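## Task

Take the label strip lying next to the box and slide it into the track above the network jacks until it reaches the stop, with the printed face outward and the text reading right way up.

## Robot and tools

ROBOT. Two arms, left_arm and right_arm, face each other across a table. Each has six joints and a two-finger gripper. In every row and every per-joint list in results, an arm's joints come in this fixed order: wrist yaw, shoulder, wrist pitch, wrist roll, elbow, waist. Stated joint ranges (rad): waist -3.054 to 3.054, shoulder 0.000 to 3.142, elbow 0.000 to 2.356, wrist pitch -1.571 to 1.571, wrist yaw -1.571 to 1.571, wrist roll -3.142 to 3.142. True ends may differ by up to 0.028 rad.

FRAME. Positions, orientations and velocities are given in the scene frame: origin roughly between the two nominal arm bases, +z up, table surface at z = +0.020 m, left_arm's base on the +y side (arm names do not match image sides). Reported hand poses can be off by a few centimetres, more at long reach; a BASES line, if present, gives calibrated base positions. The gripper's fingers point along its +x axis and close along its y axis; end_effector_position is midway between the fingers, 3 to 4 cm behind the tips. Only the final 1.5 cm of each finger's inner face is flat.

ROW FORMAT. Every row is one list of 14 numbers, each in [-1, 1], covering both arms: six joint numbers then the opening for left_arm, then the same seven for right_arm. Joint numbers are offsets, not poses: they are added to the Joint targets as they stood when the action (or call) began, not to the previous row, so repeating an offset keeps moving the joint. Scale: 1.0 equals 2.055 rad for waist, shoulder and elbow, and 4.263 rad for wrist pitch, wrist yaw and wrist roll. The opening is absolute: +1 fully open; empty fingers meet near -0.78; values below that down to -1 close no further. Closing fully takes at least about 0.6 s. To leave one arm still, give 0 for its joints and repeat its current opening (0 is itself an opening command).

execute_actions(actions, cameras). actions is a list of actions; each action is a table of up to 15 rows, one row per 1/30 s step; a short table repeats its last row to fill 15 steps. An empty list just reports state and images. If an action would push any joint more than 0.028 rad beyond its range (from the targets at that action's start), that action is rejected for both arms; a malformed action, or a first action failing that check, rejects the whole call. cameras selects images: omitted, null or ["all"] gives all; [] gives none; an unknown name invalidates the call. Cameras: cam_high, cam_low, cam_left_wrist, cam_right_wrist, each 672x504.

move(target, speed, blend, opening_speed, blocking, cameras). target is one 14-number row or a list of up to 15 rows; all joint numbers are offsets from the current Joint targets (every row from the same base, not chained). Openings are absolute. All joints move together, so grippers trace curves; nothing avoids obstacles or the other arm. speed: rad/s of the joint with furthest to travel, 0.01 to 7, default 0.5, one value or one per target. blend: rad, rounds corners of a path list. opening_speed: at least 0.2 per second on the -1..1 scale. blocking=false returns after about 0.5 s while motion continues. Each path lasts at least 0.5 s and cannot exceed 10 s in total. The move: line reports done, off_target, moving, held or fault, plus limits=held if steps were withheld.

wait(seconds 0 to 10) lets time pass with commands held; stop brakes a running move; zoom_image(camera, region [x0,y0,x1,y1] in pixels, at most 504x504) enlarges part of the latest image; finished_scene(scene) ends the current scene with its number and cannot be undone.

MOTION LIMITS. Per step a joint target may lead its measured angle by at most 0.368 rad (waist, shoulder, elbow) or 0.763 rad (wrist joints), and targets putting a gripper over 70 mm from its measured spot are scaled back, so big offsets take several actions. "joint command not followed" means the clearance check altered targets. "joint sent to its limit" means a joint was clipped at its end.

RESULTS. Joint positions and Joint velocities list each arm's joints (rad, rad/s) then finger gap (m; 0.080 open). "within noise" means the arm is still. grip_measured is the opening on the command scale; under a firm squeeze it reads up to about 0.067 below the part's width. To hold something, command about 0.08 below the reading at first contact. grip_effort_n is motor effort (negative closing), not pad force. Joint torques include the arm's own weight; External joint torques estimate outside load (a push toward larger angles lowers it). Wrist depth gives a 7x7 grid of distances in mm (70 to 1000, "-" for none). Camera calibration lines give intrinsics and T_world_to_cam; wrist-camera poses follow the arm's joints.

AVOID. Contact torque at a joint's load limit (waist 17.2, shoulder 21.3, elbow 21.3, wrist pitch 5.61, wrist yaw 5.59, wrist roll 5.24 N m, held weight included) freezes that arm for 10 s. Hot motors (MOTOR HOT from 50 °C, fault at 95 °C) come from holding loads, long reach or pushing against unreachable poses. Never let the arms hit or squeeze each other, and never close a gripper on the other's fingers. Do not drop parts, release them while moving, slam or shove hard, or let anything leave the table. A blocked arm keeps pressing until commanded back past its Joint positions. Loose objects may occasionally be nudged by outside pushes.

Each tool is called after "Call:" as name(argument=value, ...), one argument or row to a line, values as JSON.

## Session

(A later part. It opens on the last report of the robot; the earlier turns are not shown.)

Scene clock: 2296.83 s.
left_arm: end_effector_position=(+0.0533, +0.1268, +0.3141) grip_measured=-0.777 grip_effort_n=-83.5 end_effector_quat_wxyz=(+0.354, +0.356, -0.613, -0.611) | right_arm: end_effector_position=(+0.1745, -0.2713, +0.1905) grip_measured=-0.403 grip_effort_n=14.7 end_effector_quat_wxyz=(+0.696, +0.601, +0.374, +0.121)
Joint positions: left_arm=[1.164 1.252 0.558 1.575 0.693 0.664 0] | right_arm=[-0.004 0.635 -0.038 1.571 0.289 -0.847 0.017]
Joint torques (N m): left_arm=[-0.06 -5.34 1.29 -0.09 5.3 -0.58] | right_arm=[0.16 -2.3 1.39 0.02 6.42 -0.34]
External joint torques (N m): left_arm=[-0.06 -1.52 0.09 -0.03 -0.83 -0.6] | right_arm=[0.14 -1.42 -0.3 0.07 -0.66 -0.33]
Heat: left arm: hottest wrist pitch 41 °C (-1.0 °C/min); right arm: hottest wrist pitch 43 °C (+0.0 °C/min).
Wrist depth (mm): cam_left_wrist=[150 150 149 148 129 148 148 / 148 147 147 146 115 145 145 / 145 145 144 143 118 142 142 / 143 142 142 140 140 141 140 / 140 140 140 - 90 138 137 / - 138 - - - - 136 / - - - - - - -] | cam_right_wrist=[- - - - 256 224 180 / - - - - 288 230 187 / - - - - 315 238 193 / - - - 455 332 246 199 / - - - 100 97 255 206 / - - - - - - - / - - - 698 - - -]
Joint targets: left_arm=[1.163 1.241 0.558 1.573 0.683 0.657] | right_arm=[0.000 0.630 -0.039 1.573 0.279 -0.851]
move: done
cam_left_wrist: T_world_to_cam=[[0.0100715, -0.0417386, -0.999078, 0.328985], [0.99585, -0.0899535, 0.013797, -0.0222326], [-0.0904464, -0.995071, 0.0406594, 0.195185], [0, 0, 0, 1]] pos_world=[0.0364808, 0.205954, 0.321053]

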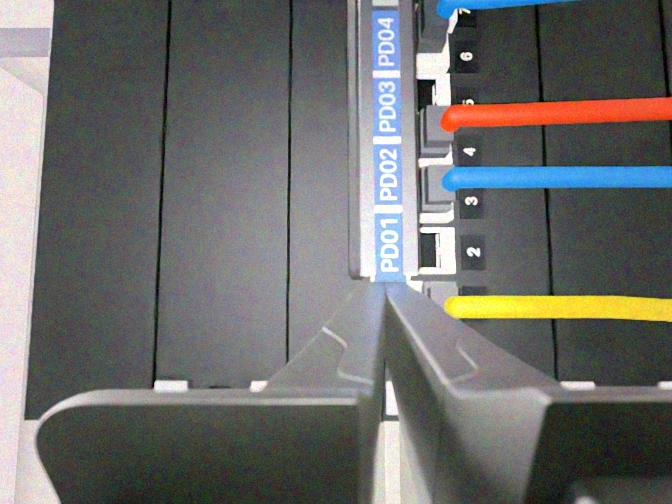

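Call:
move(
  target=[
    [0.0038, 0, 0, 0, 0, 0.0078, -0.8, 0, 0, 0, 0, 0, 0, -0.4],
    [0.0061, -0.0063, -0.0012, 0, -0.0038, 0.0127, -0.8, 0, 0, 0, 0, 0, 0, -0.4],
  ],
  speed=0.03,
  cameras=["cam_left_wrist"],
)

Call:
zoom_image(
  camera="cam_left_wrist",
  region=[335, 220, 435, 320],
)

Call:
zoom_image(
  camera="cam_left_wrist",
  region=[335, 0, 435, 80],
)

Scene clock: 2392.87 s.
left_arm: end_effector_position=(+0.0539, +0.1316, +0.3145) grip_measured=-0.777 grip_effort_n=-83.5 end_effector_quat_wxyz=(+0.353, +0.354, -0.614, -0.611) | right_arm: end_effector_position=(+0.1745, -0.2713, +0.1905) grip_measured=-0.403 grip_effort_n=14.7 end_effector_quat_wxyz=(+0.696, +0.601, +0.374, +0.121)
Joint positions: left_arm=[1.183 1.239 0.553 1.575 0.686 0.679 0] | right_arm=[-0.004 0.635 -0.038 1.571 0.289 -0.847 0.017]
Joint torques (N m): left_arm=[0.19 -5.27 1.28 -0.07 5.29 0.3] | right_arm=[0.19 -2.33 1.38 0.03 6.43 -0.36]
External joint torques (N m): left_arm=[0.19 -1.59 0.11 -0.02 -0.79 0.31] | right_arm=[0.17 -1.46 -0.32 0.08 -0.68 -0.36]
Heat: left arm: hottest wrist pitch 41 °C (+0.0 °C/min); right arm: hottest wrist pitch 44 °C (+0.0 °C/min).
Wrist depth (mm): cam_left_wrist=[157 156 155 154 127 153 153 / 154 153 152 151 133 151 151 / 150 149 149 148 128 147 147 / 147 147 146 146 144 146 145 / 145 144 144 - 90 142 142 / - 142 - - - - 141 / - - - - - - -] | cam_right_wrist=[- - - - 258 226 179 / - - - - 288 230 187 / - - - - 315 237 194 / - - - 454 335 248 199 / - - - 100 97 255 206 / - - - - - - - / - - - 704 - - -]
Joint targets: left_arm=[1.189 1.228 0.553 1.573 0.675 0.683] | right_arm=[0.000 0.630 -0.039 1.573 0.279 -0.851]
move: done
cam_left_wrist: T_world_to_cam=[[0.0103618, -0.042323, -0.99905, 0.32958], [0.995495, -0.093735, 0.0142959, -0.0220511], [-0.094251, -0.994697, 0.0411611, 0.199929], [0, 0, 0, 1]] pos_world=[0.0373802, 0.210751, 0.321353]

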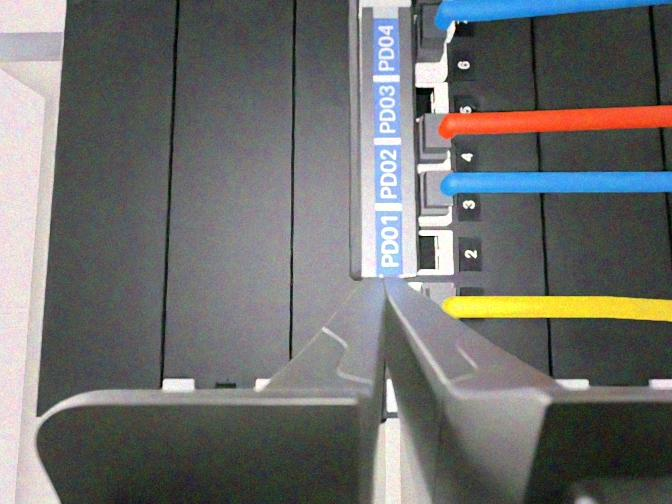

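Scaled by 5.040.

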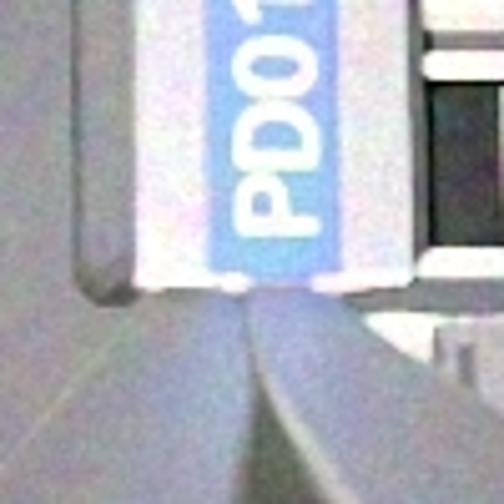

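Scaled by 5.040.

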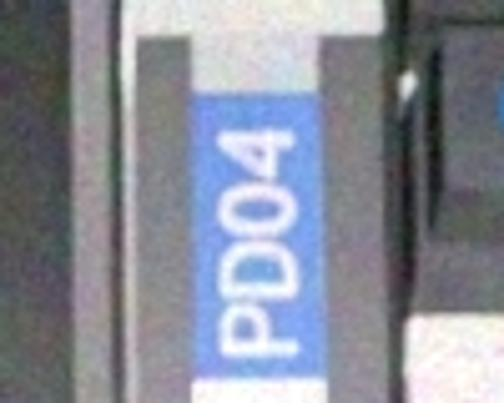

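Call:
move(
  target=[-0.0034, 0, 0, 0, 0, -0.0072, -0.8, 0, 0, 0, 0, 0, 0, -0.4],
  speed=0.02,
  cameras=["cam_left_wrist"],
)

Call:
zoom_image(
  camera="cam_left_wrist",
  region=[335, 220, 435, 320],
)

Call:
zoom_image(
  camera="cam_left_wrist",
  region=[335, 0, 435, 80],
)

Scene clock: 2411.80 s.
left_arm: end_effector_position=(+0.0533, +0.1309, +0.3143) grip_measured=-0.777 grip_effort_n=-83.5 end_effector_quat_wxyz=(+0.354, +0.355, -0.613, -0.611) | right_arm: end_effector_position=(+0.1745, -0.2713, +0.1905) grip_measured=-0.403 grip_effort_n=15.1 end_effector_quat_wxyz=(+0.696, +0.601, +0.374, +0.121)
Joint positions: left_arm=[1.177 1.239 0.553 1.575 0.685 0.675 0] | right_arm=[-0.004 0.635 -0.038 1.571 0.289 -0.847 0.017]
Joint torques (N m): left_arm=[-0.09 -5.15 1.29 -0.08 5.37 -0.5] | right_arm=[0.18 -2.33 1.38 0.01 6.42 -0.33]
External joint torques (N m): left_arm=[-0.09 -1.39 0.1 -0.03 -0.78 -0.49] | right_arm=[0.17 -1.41 -0.35 0.06 -0.76 -0.35]
Heat: left arm: hottest wrist pitch 40 °C (-1.0 °C/min); right arm: hottest wrist pitch 44 °C (+0.0 °C/min).
Wrist depth (mm): cam_left_wrist=[155 155 154 154 126 152 152 / 153 152 151 150 132 150 150 / 149 149 149 147 132 147 146 / 147 146 145 145 144 144 144 / 144 144 144 - 90 142 141 / - 142 - - - - 140 / - - - - - - -] | cam_right_wrist=[- - - - 257 223 180 / - - - - 288 229 188 / - - - - 315 238 193 / - - - 455 335 247 199 / - - - 100 97 256 204 / - - - - - - - / - - - 703 - - -]
Joint targets: left_arm=[1.174 1.228 0.553 1.573 0.675 0.668] | right_arm=[0.000 0.630 -0.039 1.573 0.279 -0.851]
move: done
cam_left_wrist: T_world_to_cam=[[0.0102623, -0.0420849, -0.999061, 0.329315], [0.995674, -0.0918419, 0.0140963, -0.0217573], [-0.092349, -0.994884, 0.0409603, 0.199211], [0, 0, 0, 1]] pos_world=[0.0366805, 0.210052, 0.321153]

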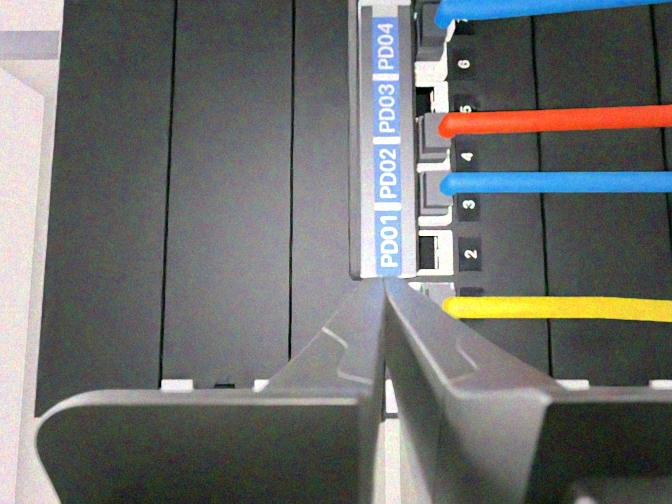

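Scaled by 5.040.

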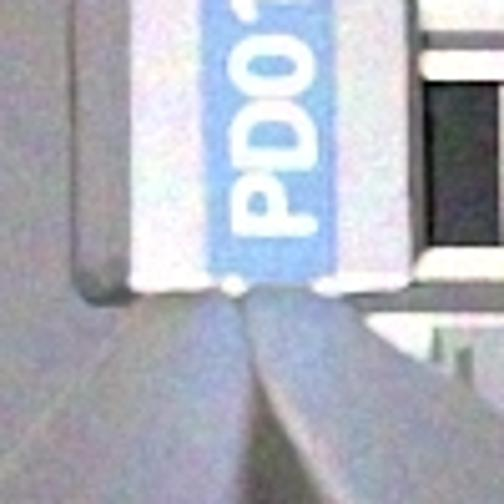

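Scaled by 5.040.

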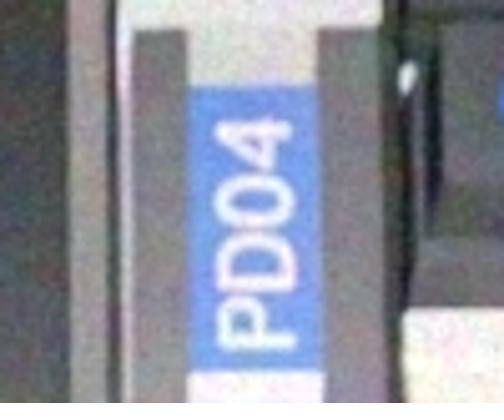

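Call:
move(
  target=[
    [0.0366, 0.0209, 0.0024, 0, 0.0243, 0.0759, -0.8, 0, 0, 0, 0, 0, 0, -0.4],
    [-0.1002, -0.2195, -0.0603, 0, -0.0929, 0.0477, -0.8, 0, 0, 0, 0, 0, 0, -0.4],
    [-0.188, -0.3509, -0.122, 0, -0.0983, -0.1348, -0.8, 0, 0, 0, 0, 0, 0, -0.4],
  ],
  speed=[0.08, 0.25, 0.25],
  blend=[0.03, 0.05, 0],
  cameras=["cam_left_wrist"],
)

Call:
zoom_image(
  camera="cam_left_wrist",
  region=[330, 30, 450, 150],
)

Call:
zoom_image(
  camera="cam_left_wrist",
  region=[330, 170, 450, 290],
)

Scene clock: 2452.07 s.
left_arm: end_effector_position=(+0.0190, +0.2055, +0.3257) grip_measured=-0.777 grip_effort_n=-83.5 end_effector_quat_wxyz=(+0.499, +0.500, -0.503, -0.498) | right_arm: end_effector_position=(+0.1745, -0.2713, +0.1905) grip_measured=-0.403 grip_effort_n=14.7 end_effector_quat_wxyz=(+0.696, +0.601, +0.374, +0.121)
Joint positions: left_arm=[0.378 0.512 0.033 1.575 0.483 0.396 0] | right_arm=[-0.004 0.635 -0.038 1.571 0.289 -0.847 0.017]
Joint torques (N m): left_arm=[-0.17 -0.6 1.8 -0.08 5.88 -0.3] | right_arm=[0.19 -2.29 1.37 0.03 6.39 -0.31]
External joint torques (N m): left_arm=[-0.17 -0.42 0.25 -0.02 -0.7 -0.29] | right_arm=[0.17 -1.37 -0.33 0.08 -0.71 -0.31]
Heat: left arm: hottest wrist pitch 40 °C (-1.0 °C/min); right arm: hottest wrist pitch 44 °C (+0.0 °C/min).
Wrist depth (mm): cam_left_wrist=[- 177 176 177 148 176 177 / - 188 189 186 166 186 186 / - 204 202 202 182 202 202 / - - 218 215 215 214 215 / - - - - 91 641 446 / - - - - - - 401 / - - - - - - -] | cam_right_wrist=[- - - - 257 225 179 / - - - - 288 229 187 / - - - - 315 239 193 / - - - 455 334 246 198 / - - - 100 97 256 206 / - - - - - - - / - - - 707 - - -]
Joint targets: left_arm=[0.373 0.506 0.033 1.573 0.473 0.391] | right_arm=[0.000 0.630 -0.039 1.573 0.279 -0.851]
move: done
cam_left_wrist: T_world_to_cam=[[0.0315112, -0.035157, -0.998885, 0.34233], [0.909692, 0.415045, 0.0140894, -0.0834152], [0.414087, -0.909121, 0.0450606, 0.241237], [0, 0, 0, 1]] pos_world=[-0.0347982, 0.26597, 0.332254]

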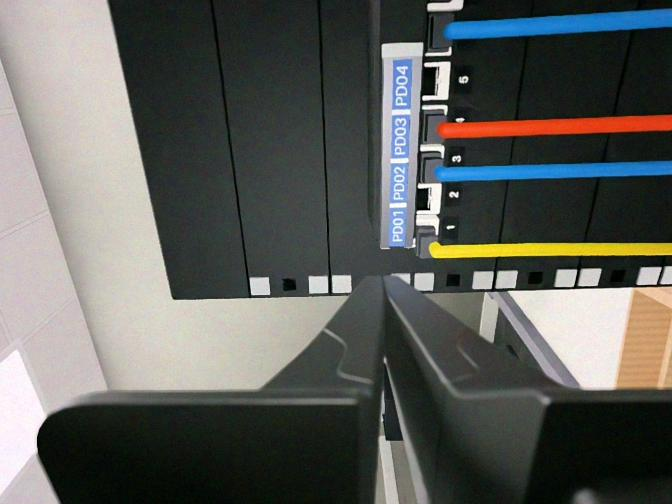

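Scaled by 4.200.

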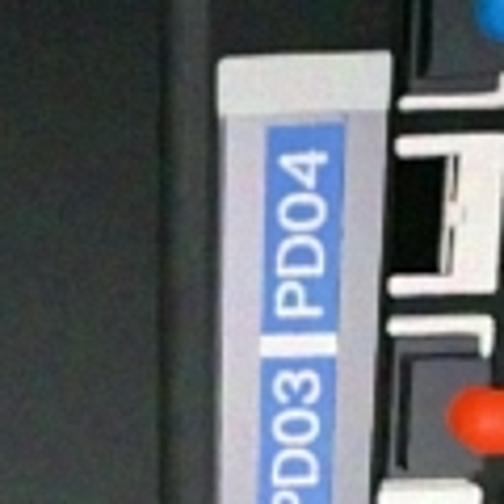

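Scaled by 4.200.

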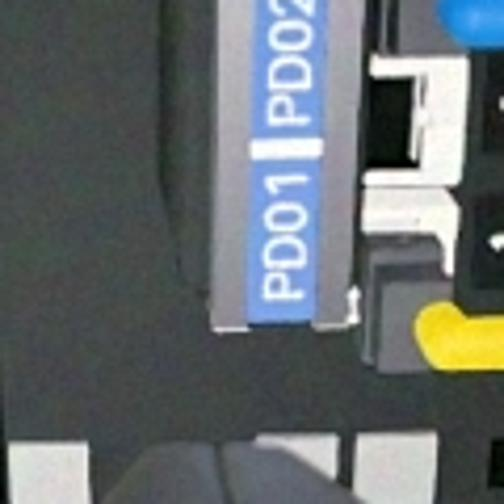

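Call:
zoom_image(
  camera="cam_left_wrist",
  region=[374, 38, 430, 78],
)

Call:
zoom_image(
  camera="cam_left_wrist",
  region=[370, 226, 426, 266],
)

Scaled by 9.000.

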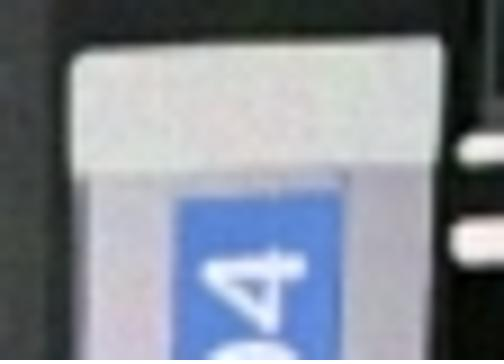

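Scaled by 9.000.

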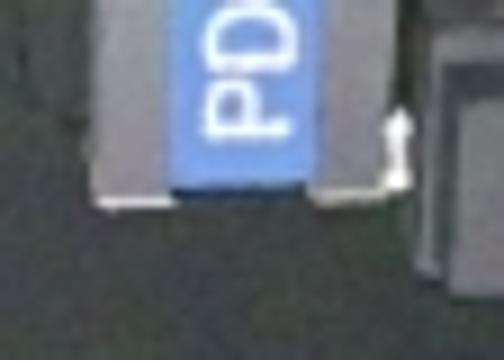

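Call:
move(
  target=[
    [0.2245, 0.3723, 0.1243, 0, 0.1226, 0.2107, -0.8, 0, 0, 0, 0, 0, 0, -0.4],
    [0.275, 0.4495, 0.1342, 0, 0.1785, 0.1836, -0.8, 0, 0, 0, 0, 0, 0, -0.4],
  ],
  speed=[0.28, 0.15],
  blend=[0.05, 0],
  cameras=["cam_left_wrist"],
)

Call:
zoom_image(
  camera="cam_left_wrist",
  region=[335, 190, 435, 310],
)

Scene clock: 2659.40 s.
left_arm: end_effector_position=(+0.0695, +0.1388, +0.3152) grip_measured=-0.777 grip_effort_n=-83.5 end_effector_quat_wxyz=(+0.269, +0.271, -0.656, -0.651) | right_arm: end_effector_position=(+0.1745, -0.2713, +0.1905) grip_measured=-0.403 grip_effort_n=14.7 end_effector_quat_wxyz=(+0.696, +0.601, +0.374, +0.121)
Joint positions: left_arm=[1.54 1.423 0.603 1.575 0.823 0.773 0] | right_arm=[-0.004 0.635 -0.038 1.571 0.289 -0.847 0.017]
Joint torques (N m): left_arm=[0.17 -3.88 1.24 -0.07 8.3 -0.33] | right_arm=[0.19 -2.3 1.38 0.02 6.35 -0.32]
External joint torques (N m): left_arm=[0.16 0.94 0.26 -0.02 2.43 -0.35] | right_arm=[0.16 -1.41 -0.32 0.07 -0.77 -0.31]
Heat: left arm: hottest wrist pitch 41 °C (+1.0 °C/min); right arm: hottest wrist pitch 44 °C (+0.0 °C/min).
Wrist depth (mm): cam_left_wrist=[- 210 208 204 171 168 169 / - 193 192 192 177 188 188 / - 179 178 175 145 171 175 / - 167 166 165 159 164 163 / - 157 158 - 91 151 151 / - 150 - - - - 147 / - - - - - - -] | cam_right_wrist=[- - - - 257 224 180 / - - - - 288 228 187 / - - - - 314 238 193 / - - - 455 333 246 199 / - - - 100 97 255 205 / - - - - - - - / - - - 698 - - -]
Joint targets: left_arm=[1.545 1.430 0.605 1.573 0.840 0.769] | right_arm=[0.000 0.630 -0.039 1.573 0.279 -0.851]
move: done
cam_left_wrist: T_world_to_cam=[[0.00113596, -0.0458537, -0.998948, 0.3316], [0.936929, -0.349102, 0.0170899, 0.00172735], [-0.349519, -0.935962, 0.0425651, 0.217687], [0, 0, 0, 1]] pos_world=[0.0740905, 0.219555, 0.321956]

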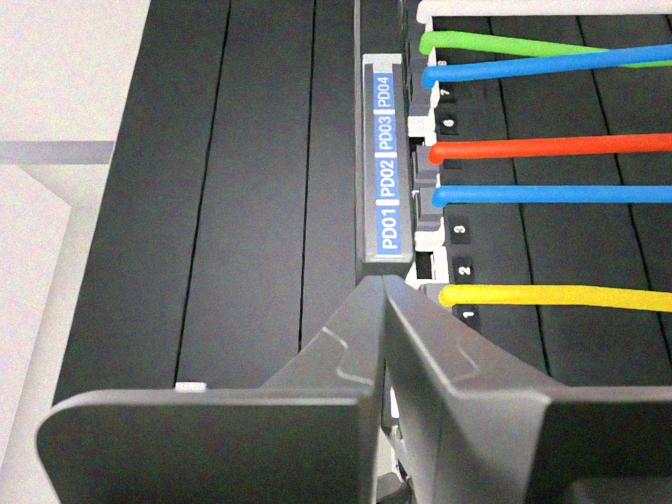

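Scaled by 4.200.

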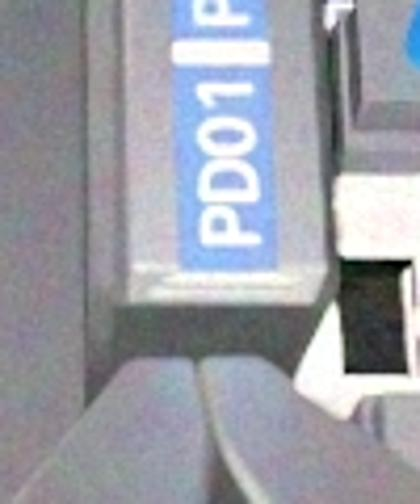

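Call:
zoom_image(
  camera="cam_left_wrist",
  region=[358, 236, 420, 281],
)

Call:
zoom_image(
  camera="cam_left_wrist",
  region=[355, 45, 411, 87],
)

Scaled by 8.129.

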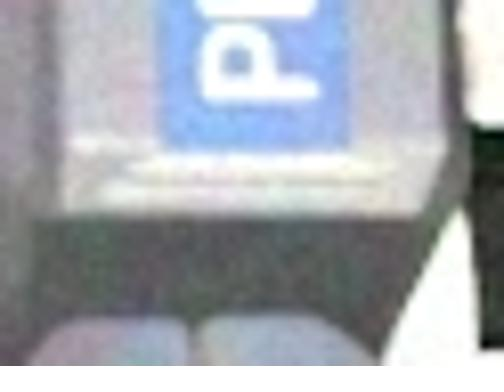

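Scaled by 9.000.

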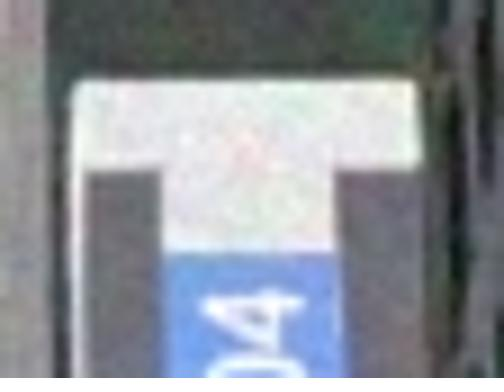

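Call:
move(
  target=[-0.0087, 0.0081, -0.0101, 0, 0.027, -0.0136, -0.42, 0, 0, 0, 0, 0, 0, -0.4],
  speed=0.06,
  opening_speed=0.5,
  cameras=["cam_left_wrist"],
)

Call:
zoom_image(
  camera="cam_left_wrist",
  region=[355, 215, 475, 305],
)

Scene clock: 2792.77 s.
left_arm: end_effector_position=(+0.0684, +0.1278, +0.3249) grip_measured=-0.424 grip_effort_n=16.0 end_effector_quat_wxyz=(+0.269, +0.271, -0.655, -0.652) | right_arm: end_effector_position=(+0.1745, -0.2713, +0.1905) grip_measured=-0.403 grip_effort_n=14.7 end_effector_quat_wxyz=(+0.696, +0.601, +0.374, +0.121)
Joint positions: left_arm=[1.513 1.439 0.563 1.575 0.878 0.745 0.016] | right_arm=[-0.004 0.635 -0.038 1.571 0.289 -0.847 0.017]
Joint torques (N m): left_arm=[-0.15 -4.15 1.01 -0.07 8.46 -0.27] | right_arm=[0.17 -2.39 1.38 0.03 6.4 -0.3]
External joint torques (N m): left_arm=[-0.15 0.8 0.02 -0.02 2.54 -0.29] | right_arm=[0.15 -1.49 -0.33 0.08 -0.75 -0.29]
Heat: left arm: hottest wrist pitch 40 °C (+0.0 °C/min); right arm: hottest wrist pitch 44 °C (+0.0 °C/min).
Wrist depth (mm): cam_left_wrist=[- 194 194 193 147 184 186 / - 180 177 177 134 176 174 / - 166 166 165 120 160 159 / - 155 154 153 126 152 151 / - 144 147 139 - 142 140 / - - - 135 131 - 136 / - - - 497 - - -] | cam_right_wrist=[- - - - 257 225 180 / - - - - 289 229 188 / - - - - 315 237 194 / - - - 458 333 246 198 / - - - 100 97 256 206 / - - - - - - - / - - - 706 - - -]
Joint targets: left_arm=[1.508 1.447 0.562 1.573 0.895 0.741] | right_arm=[0.000 0.630 -0.039 1.573 0.279 -0.851]
move: done
cam_left_wrist: T_world_to_cam=[[0.000229872, -0.0450004, -0.998987, 0.340691], [0.936519, -0.350251, 0.0159929, -0.000765712], [-0.350616, -0.935574, 0.0420633, 0.206923], [0, 0, 0, 1]] pos_world=[0.0731892, 0.208655, 0.331655]

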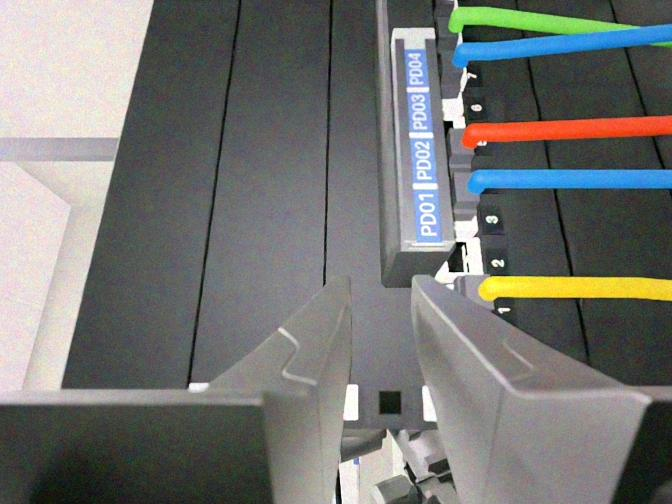

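Scaled by 4.200.

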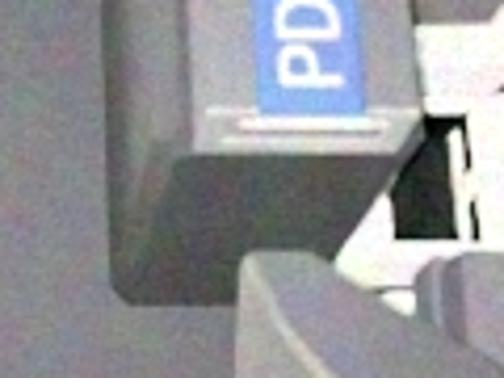

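Call:
move(
  target=[
    [0, -0.0063, -0.0027, 0, -0.0127, 0, -0.42, 0, 0, 0, 0, 0, 0, -0.4],
    [-0.0041, -0.0171, -0.0035, 0, -0.0223, -0.0084, -0.42, 0, 0, 0, 0, 0, 0, -0.4],
  ],
  speed=[0.05, 0.02],
  cameras=["cam_left_wrist"],
)

Call:
zoom_image(
  camera="cam_left_wrist",
  region=[365, 220, 475, 310],
)

Scene clock: 2879.40 s.
left_arm: end_effector_position=(+0.0619, +0.1277, +0.3221) grip_measured=-0.423 grip_effort_n=15.6 end_effector_quat_wxyz=(+0.271, +0.269, -0.649, -0.658) | right_arm: end_effector_position=(+0.1745, -0.2714, +0.1905) grip_measured=-0.403 grip_effort_n=14.7 end_effector_quat_wxyz=(+0.696, +0.601, +0.374, +0.121)
Joint positions: left_arm=[1.495 1.424 0.548 1.575 0.86 0.728 0.016] | right_arm=[-0.004 0.635 -0.038 1.571 0.289 -0.847 0.017]
Joint torques (N m): left_arm=[-0.12 -6.6 1.02 -0.07 5.09 -0.35] | right_arm=[0.18 -2.27 1.37 0.02 6.38 -0.29]
External joint torques (N m): left_arm=[-0.13 -1.71 0.01 -0.02 -0.85 -0.32] | right_arm=[0.17 -1.43 -0.31 0.07 -0.68 -0.3]
Heat: left arm: hottest elbow 37 °C (+0.0 °C/min); right arm: hottest wrist pitch 44 °C (+0.0 °C/min).
Wrist depth (mm): cam_left_wrist=[- 193 192 192 147 188 162 / - 178 177 177 129 177 177 / - 164 164 164 121 130 129 / - 153 153 153 118 153 153 / 148 144 146 135 140 143 141 / - - - 135 132 - 138 / - - - 494 - - -] | cam_right_wrist=[- - - - 258 224 179 / - - - - 289 230 187 / - - - - 314 240 193 / - - - 452 335 247 199 / - - - 100 97 254 206 / - - - - - - - / - - - 710 - - -]
Joint targets: left_arm=[1.491 1.412 0.548 1.573 0.849 0.723] | right_arm=[0.000 0.630 -0.039 1.573 0.279 -0.851]
move: done
cam_left_wrist: T_world_to_cam=[[-0.0116228, -0.0311347, -0.999448, 0.337022], [0.936771, -0.349943, 0.0000074917, 0.010357], [-0.34975, -0.936254, 0.0332334, 0.207475], [0, 0, 0, 1]] pos_world=[0.0667793, 0.208367, 0.32994]

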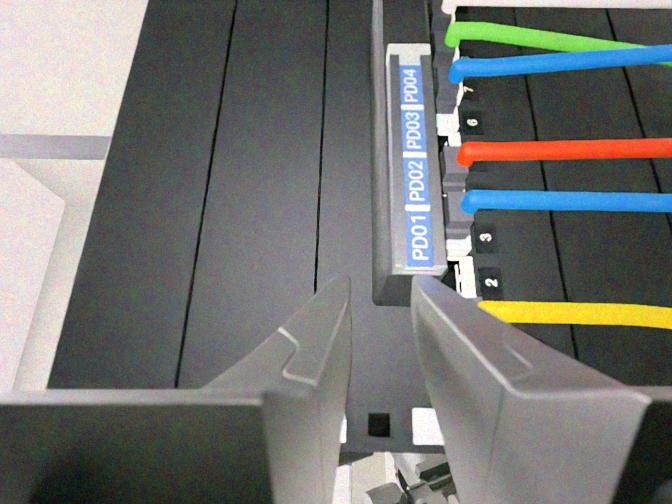

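Scaled by 4.582.

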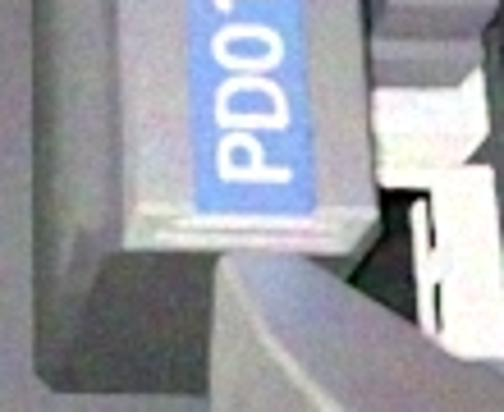

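Call:
zoom_image(
  camera="cam_left_wrist",
  region=[388, 252, 448, 286],
)

Call:
zoom_image(
  camera="cam_left_wrist",
  region=[378, 36, 438, 76],
)

Scaled by 8.400.

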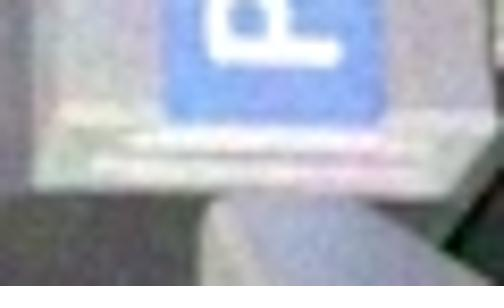

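Scaled by 8.400.

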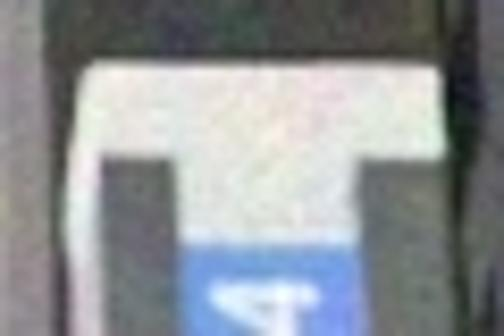

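Call:
move(
  target=[-0.0019, -0.0045, 0, 0, -0.0038, -0.0038, -0.42, 0, 0, 0, 0, 0, 0, -0.4],
  speed=0.015,
  cameras=["cam_left_wrist"],
)

Call:
zoom_image(
  camera="cam_left_wrist",
  region=[388, 252, 448, 297],
)

Call:
zoom_image(
  camera="cam_left_wrist",
  region=[378, 40, 438, 80],
)

Scene clock: 2917.27 s.
left_arm: end_effector_position=(+0.0588, +0.1280, +0.3222) grip_measured=-0.423 grip_effort_n=15.6 end_effector_quat_wxyz=(+0.271, +0.269, -0.650, -0.657) | right_arm: end_effector_position=(+0.1745, -0.2714, +0.1905) grip_measured=-0.403 grip_effort_n=14.7 end_effector_quat_wxyz=(+0.696, +0.601, +0.374, +0.121)
Joint positions: left_arm=[1.487 1.415 0.548 1.575 0.852 0.72 0.016] | right_arm=[-0.004 0.635 -0.038 1.571 0.289 -0.847 0.017]
Joint torques (N m): left_arm=[-0.14 -6.47 1.05 -0.07 5.09 -0.24] | right_arm=[0.17 -2.25 1.37 0.03 6.35 -0.34]
External joint torques (N m): left_arm=[-0.15 -1.66 0.04 -0.02 -0.86 -0.26] | right_arm=[0.15 -1.32 -0.37 0.08 -0.86 -0.35]
Motor temperatures (°C): left_arm=[25 28 36 24 36 22] | right_arm=[24 21 44 26 30 23]
Heat: left arm: hottest elbow 36 °C (-1.0 °C/min); right arm: hottest wrist pitch 44 °C (+0.0 °C/min).
Wrist depth (mm): cam_left_wrist=[- 193 193 193 148 156 155 / - 177 177 177 129 177 177 / - 165 164 165 121 130 161 / - 153 153 153 117 153 153 / 148 144 146 139 137 145 141 / - - - 135 132 - 138 / - - - 423 - - -] | cam_right_wrist=[- - - - 258 224 180 / - - - - 288 230 187 / - - - - 314 239 193 / - - - 451 333 246 198 / - - - 100 96 255 206 / - - - - - - - / - - - 710 - - -]
Joint targets: left_arm=[1.483 1.402 0.547 1.573 0.841 0.716] | right_arm=[0.000 0.630 -0.039 1.573 0.279 -0.851]
move: done
cam_left_wrist: T_world_to_cam=[[-0.0107566, -0.0319939, -0.99943, 0.337113], [0.936892, -0.349617, 0.00110852, 0.0130198], [-0.349453, -0.936346, 0.0337355, 0.206471], [0, 0, 0, 1]] pos_world=[0.0635802, 0.208666, 0.329941]

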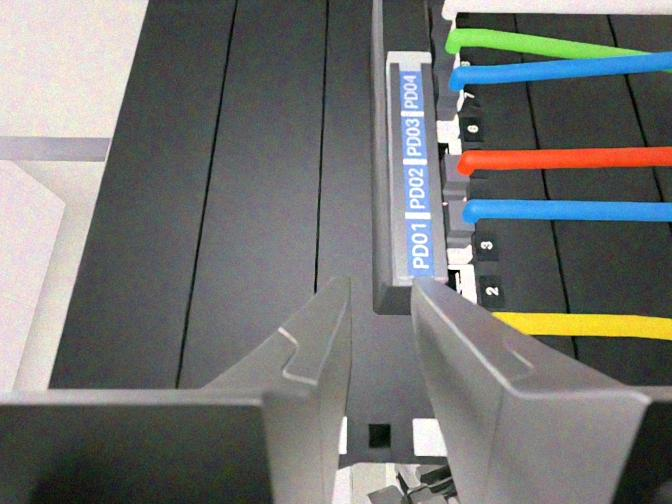

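Scaled by 8.400.

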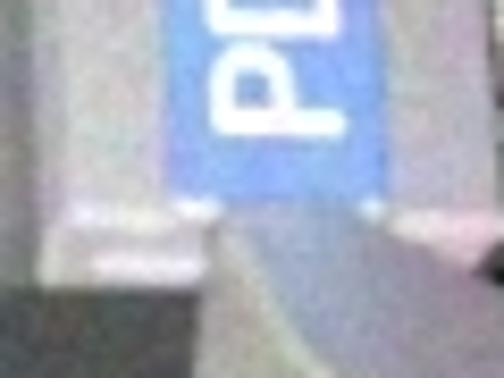

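Scaled by 8.400.

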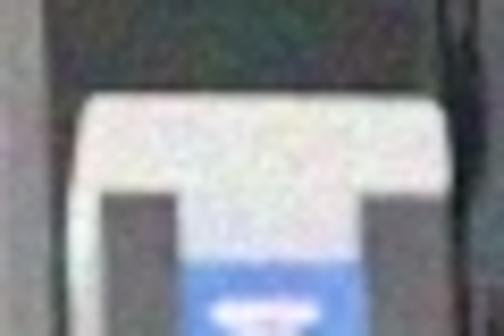

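Call:
move(
  target=[-0.0005, -0.0011, 0, 0, -0.0009, -0.001, -0.42, 0, 0, 0, 0, 0, 0, -0.4],
  speed=0.01,
  cameras=["cam_left_wrist"],
)

Call:
zoom_image(
  camera="cam_left_wrist",
  region=[388, 252, 448, 297],
)

Call:
zoom_image(
  camera="cam_left_wrist",
  region=[378, 40, 438, 80],
)

Scene clock: 2927.80 s.
left_arm: end_effector_position=(+0.0584, +0.1280, +0.3221) grip_measured=-0.423 grip_effort_n=15.6 end_effector_quat_wxyz=(+0.272, +0.270, -0.649, -0.657) | right_arm: end_effector_position=(+0.1745, -0.2714, +0.1905) grip_measured=-0.403 grip_effort_n=14.7 end_effector_quat_wxyz=(+0.696, +0.601, +0.374, +0.121)
Joint positions: left_arm=[1.484 1.413 0.548 1.575 0.85 0.719 0.016] | right_arm=[-0.004 0.635 -0.038 1.571 0.289 -0.847 0.017]
Joint torques (N m): left_arm=[-0.11 -6.54 1.05 -0.08 5.1 -0.4] | right_arm=[0.17 -2.32 1.37 0.02 6.37 -0.29]
External joint torques (N m): left_arm=[-0.12 -1.67 0.03 -0.03 -0.89 -0.39] | right_arm=[0.15 -1.4 -0.35 0.08 -0.82 -0.28]
Heat: left arm: hottest wrist pitch 36 °C (-1.0 °C/min); right arm: hottest wrist pitch 44 °C (+0.0 °C/min).
Wrist depth (mm): cam_left_wrist=[- 193 192 192 148 156 155 / - 177 177 177 130 176 176 / - 165 164 165 121 130 161 / - 153 153 153 129 153 153 / 148 144 146 139 137 145 141 / - - - 135 132 - 138 / - - - 419 - - -] | cam_right_wrist=[- - - - 258 224 180 / - - - - 288 229 188 / - - - - 313 239 194 / - - - 459 334 246 198 / - - - 100 97 255 206 / - - - - - - - / - - - 706 - - -]
Joint targets: left_arm=[1.481 1.400 0.547 1.573 0.839 0.714] | right_arm=[0.000 0.630 -0.039 1.573 0.279 -0.851]
move: done
cam_left_wrist: T_world_to_cam=[[-0.0106597, -0.0319203, -0.999434, 0.336987], [0.937566, -0.347807, 0.00110853, 0.0131615], [-0.347645, -0.937023, 0.0336349, 0.206327], [0, 0, 0, 1]] pos_world=[0.062981, 0.208668, 0.329841]

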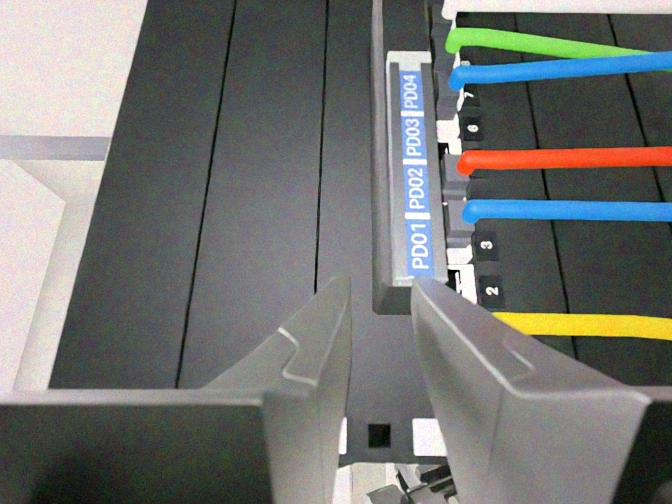

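Scaled by 8.400.

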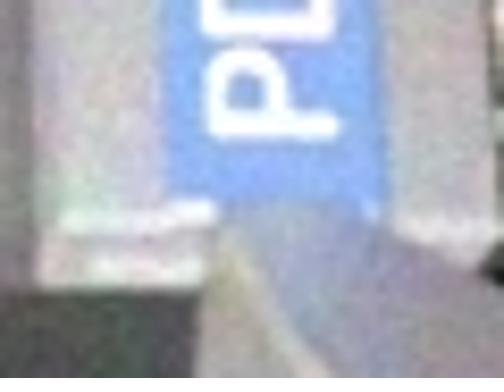

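Scaled by 8.400.

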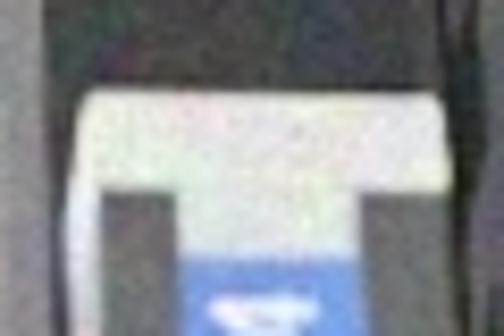

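Call:
move(
  target=[-0.0008, -0.0018, 0, 0, -0.0015, -0.0016, -0.42, 0, 0, 0, 0, 0, 0, -0.4],
  speed=0.01,
  cameras=["cam_left_wrist"],
)

Call:
zoom_image(
  camera="cam_left_wrist",
  region=[388, 252, 448, 297],
)

Call:
zoom_image(
  camera="cam_left_wrist",
  region=[378, 40, 438, 80],
)

Scene clock: 2936.60 s.
left_arm: end_effector_position=(+0.0579, +0.1280, +0.3222) grip_measured=-0.423 grip_effort_n=16.0 end_effector_quat_wxyz=(+0.273, +0.271, -0.649, -0.656) | right_arm: end_effector_position=(+0.1745, -0.2714, +0.1905) grip_measured=-0.403 grip_effort_n=14.7 end_effector_quat_wxyz=(+0.696, +0.601, +0.374, +0.121)
Joint positions: left_arm=[1.479 1.41 0.548 1.575 0.847 0.717 0.016] | right_arm=[-0.004 0.635 -0.038 1.571 0.289 -0.847 0.017]
Joint torques (N m): left_arm=[-0.07 -6.53 1.05 -0.06 5.08 -0.56] | right_arm=[0.17 -2.38 1.37 0.02 6.35 -0.32]
External joint torques (N m): left_arm=[-0.08 -1.79 0.04 -0.01 -0.87 -0.54] | right_arm=[0.15 -1.44 -0.36 0.07 -0.84 -0.31]
Heat: left arm: hottest wrist pitch 36 °C (-1.0 °C/min); right arm: hottest wrist pitch 44 °C (+0.0 °C/min).
Wrist depth (mm): cam_left_wrist=[- 191 191 191 148 155 154 / - 177 177 177 129 176 176 / - 165 164 164 121 130 161 / - 153 153 153 129 152 152 / 148 144 146 140 137 145 142 / - - - 135 132 - 138 / - - - 422 - - -] | cam_right_wrist=[- - - - 257 225 179 / - - - - 288 229 187 / - - - - 314 239 194 / - - - 454 333 248 199 / - - - 100 97 254 205 / - - - - - - - / - - - 717 - - -]
Joint targets: left_arm=[1.477 1.397 0.547 1.573 0.837 0.710] | right_arm=[0.000 0.630 -0.039 1.573 0.279 -0.851]
move: done
cam_left_wrist: T_world_to_cam=[[-0.00999804, -0.0324798, -0.999422, 0.337052], [0.938755, -0.34458, 0.00180722, 0.0128388], [-0.34444, -0.938195, 0.0339357, 0.206032], [0, 0, 0, 1]] pos_world=[0.062283, 0.20867, 0.329842]

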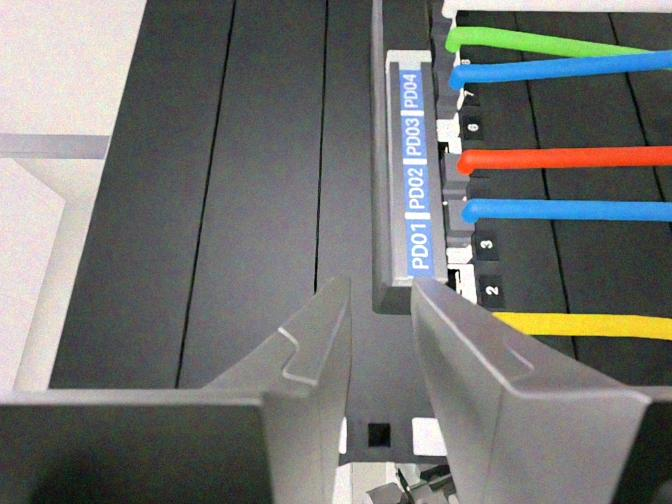

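Scaled by 8.400.

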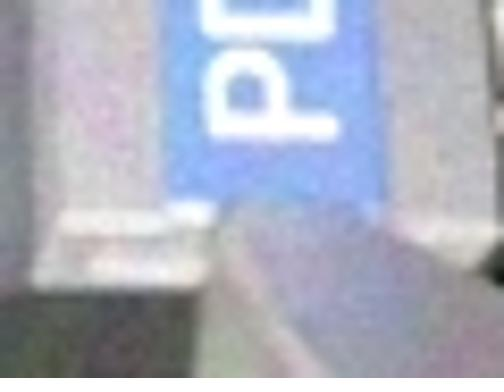

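Scaled by 8.400.

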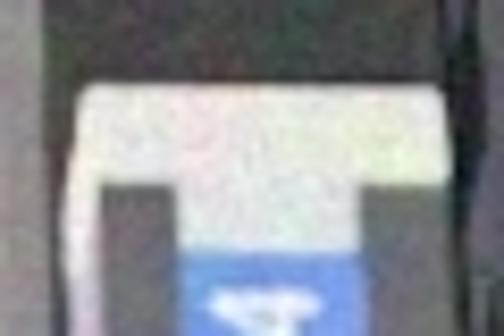

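Call:
move(
  target=[
    [0.0047, 0, 0, 0, 0, 0.0097, -0.42, 0, 0, 0, 0, 0, 0, -0.4],
    [0.0096, 0.0238, 0.0047, 0, 0.0282, 0.019, -0.42, 0, 0, 0, 0, 0, 0, -0.4],
    [-0.0368, -0.0701, 0.0031, 0, -0.0681, 0.0555, -0.42, 0, 0, 0, 0, 0, 0, -0.4],
    [-0.2591, -0.4331, -0.1206, 0, -0.1771, -0.1552, -0.42, 0, 0, 0, 0, 0, 0, -0.4],
  ],
  speed=[0.03, 0.06, 0.15, 0.28],
  blend=[0.005, 0.02, 0.05, 0],
  cameras=["cam_left_wrist"],
)

Call:
zoom_image(
  camera="cam_left_wrist",
  region=[374, 38, 430, 78],
)

Call:
zoom_image(
  camera="cam_left_wrist",
  region=[370, 226, 426, 266],
)

Scene clock: 2974.10 s.
left_arm: end_effector_position=(+0.0191, +0.2055, +0.3257) grip_measured=-0.423 grip_effort_n=16.0 end_effector_quat_wxyz=(+0.499, +0.500, -0.502, -0.498) | right_arm: end_effector_position=(+0.1745, -0.2714, +0.1905) grip_measured=-0.403 grip_effort_n=14.7 end_effector_quat_wxyz=(+0.696, +0.601, +0.374, +0.121)
Joint positions: left_arm=[0.377 0.512 0.033 1.575 0.483 0.396 0.016] | right_arm=[-0.004 0.635 -0.038 1.571 0.289 -0.847 0.017]
Joint torques (N m): left_arm=[-0.15 -0.6 1.8 -0.06 5.89 -0.31] | right_arm=[0.18 -2.31 1.36 0.02 6.37 -0.36]
External joint torques (N m): left_arm=[-0.15 -0.38 0.24 -0.01 -0.73 -0.31] | right_arm=[0.16 -1.39 -0.36 0.07 -0.8 -0.39]
Heat: left arm: hottest wrist pitch 36 °C (+0.0 °C/min); right arm: hottest wrist pitch 44 °C (+0.0 °C/min).
Wrist depth (mm): cam_left_wrist=[- 177 176 177 149 177 177 / - 188 189 186 169 187 186 / - 205 202 202 181 202 202 / - - 218 215 214 215 215 / - - - - - 631 448 / - - - - - - 402 / - - - - - - -] | cam_right_wrist=[- - - - 257 225 180 / - - - - 287 230 188 / - - - - 316 238 193 / - - - 457 334 247 199 / - - - 100 97 254 206 / - - - - - - - / - - - 706 - - -]
Joint targets: left_arm=[0.373 0.506 0.033 1.573 0.473 0.391] | right_arm=[0.000 0.630 -0.039 1.573 0.279 -0.851]
move: done
cam_left_wrist: T_world_to_cam=[[0.0315204, -0.0351433, -0.998885, 0.34232], [0.909523, 0.415414, 0.0140852, -0.0835673], [0.414456, -0.908953, 0.0450577, 0.241074], [0, 0, 0, 1]] pos_world=[-0.0346983, 0.26587, 0.332254]

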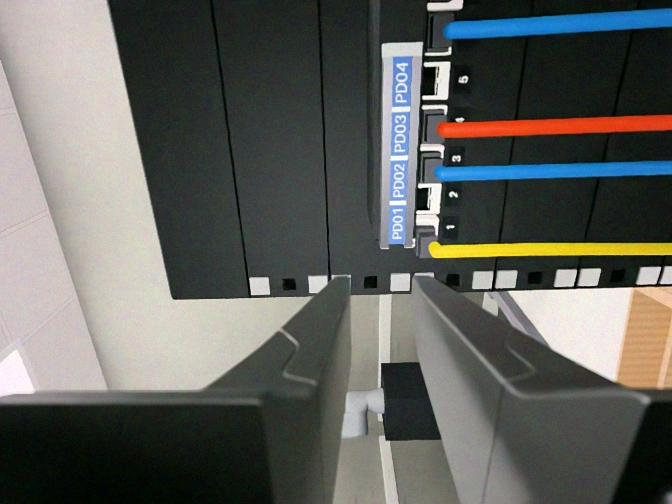

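Scaled by 9.000.

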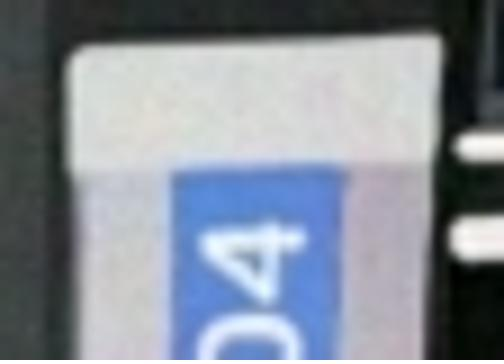

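Scaled by 9.000.

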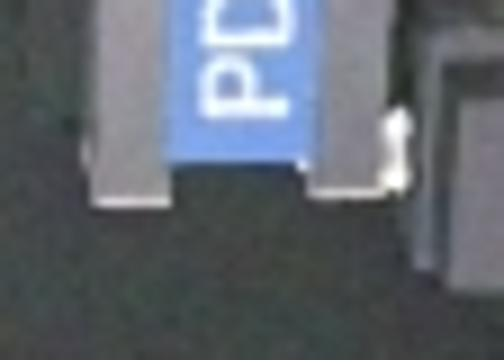

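Call:
finished_scene(
  scene=2,
)

The scene is finished: the task was done.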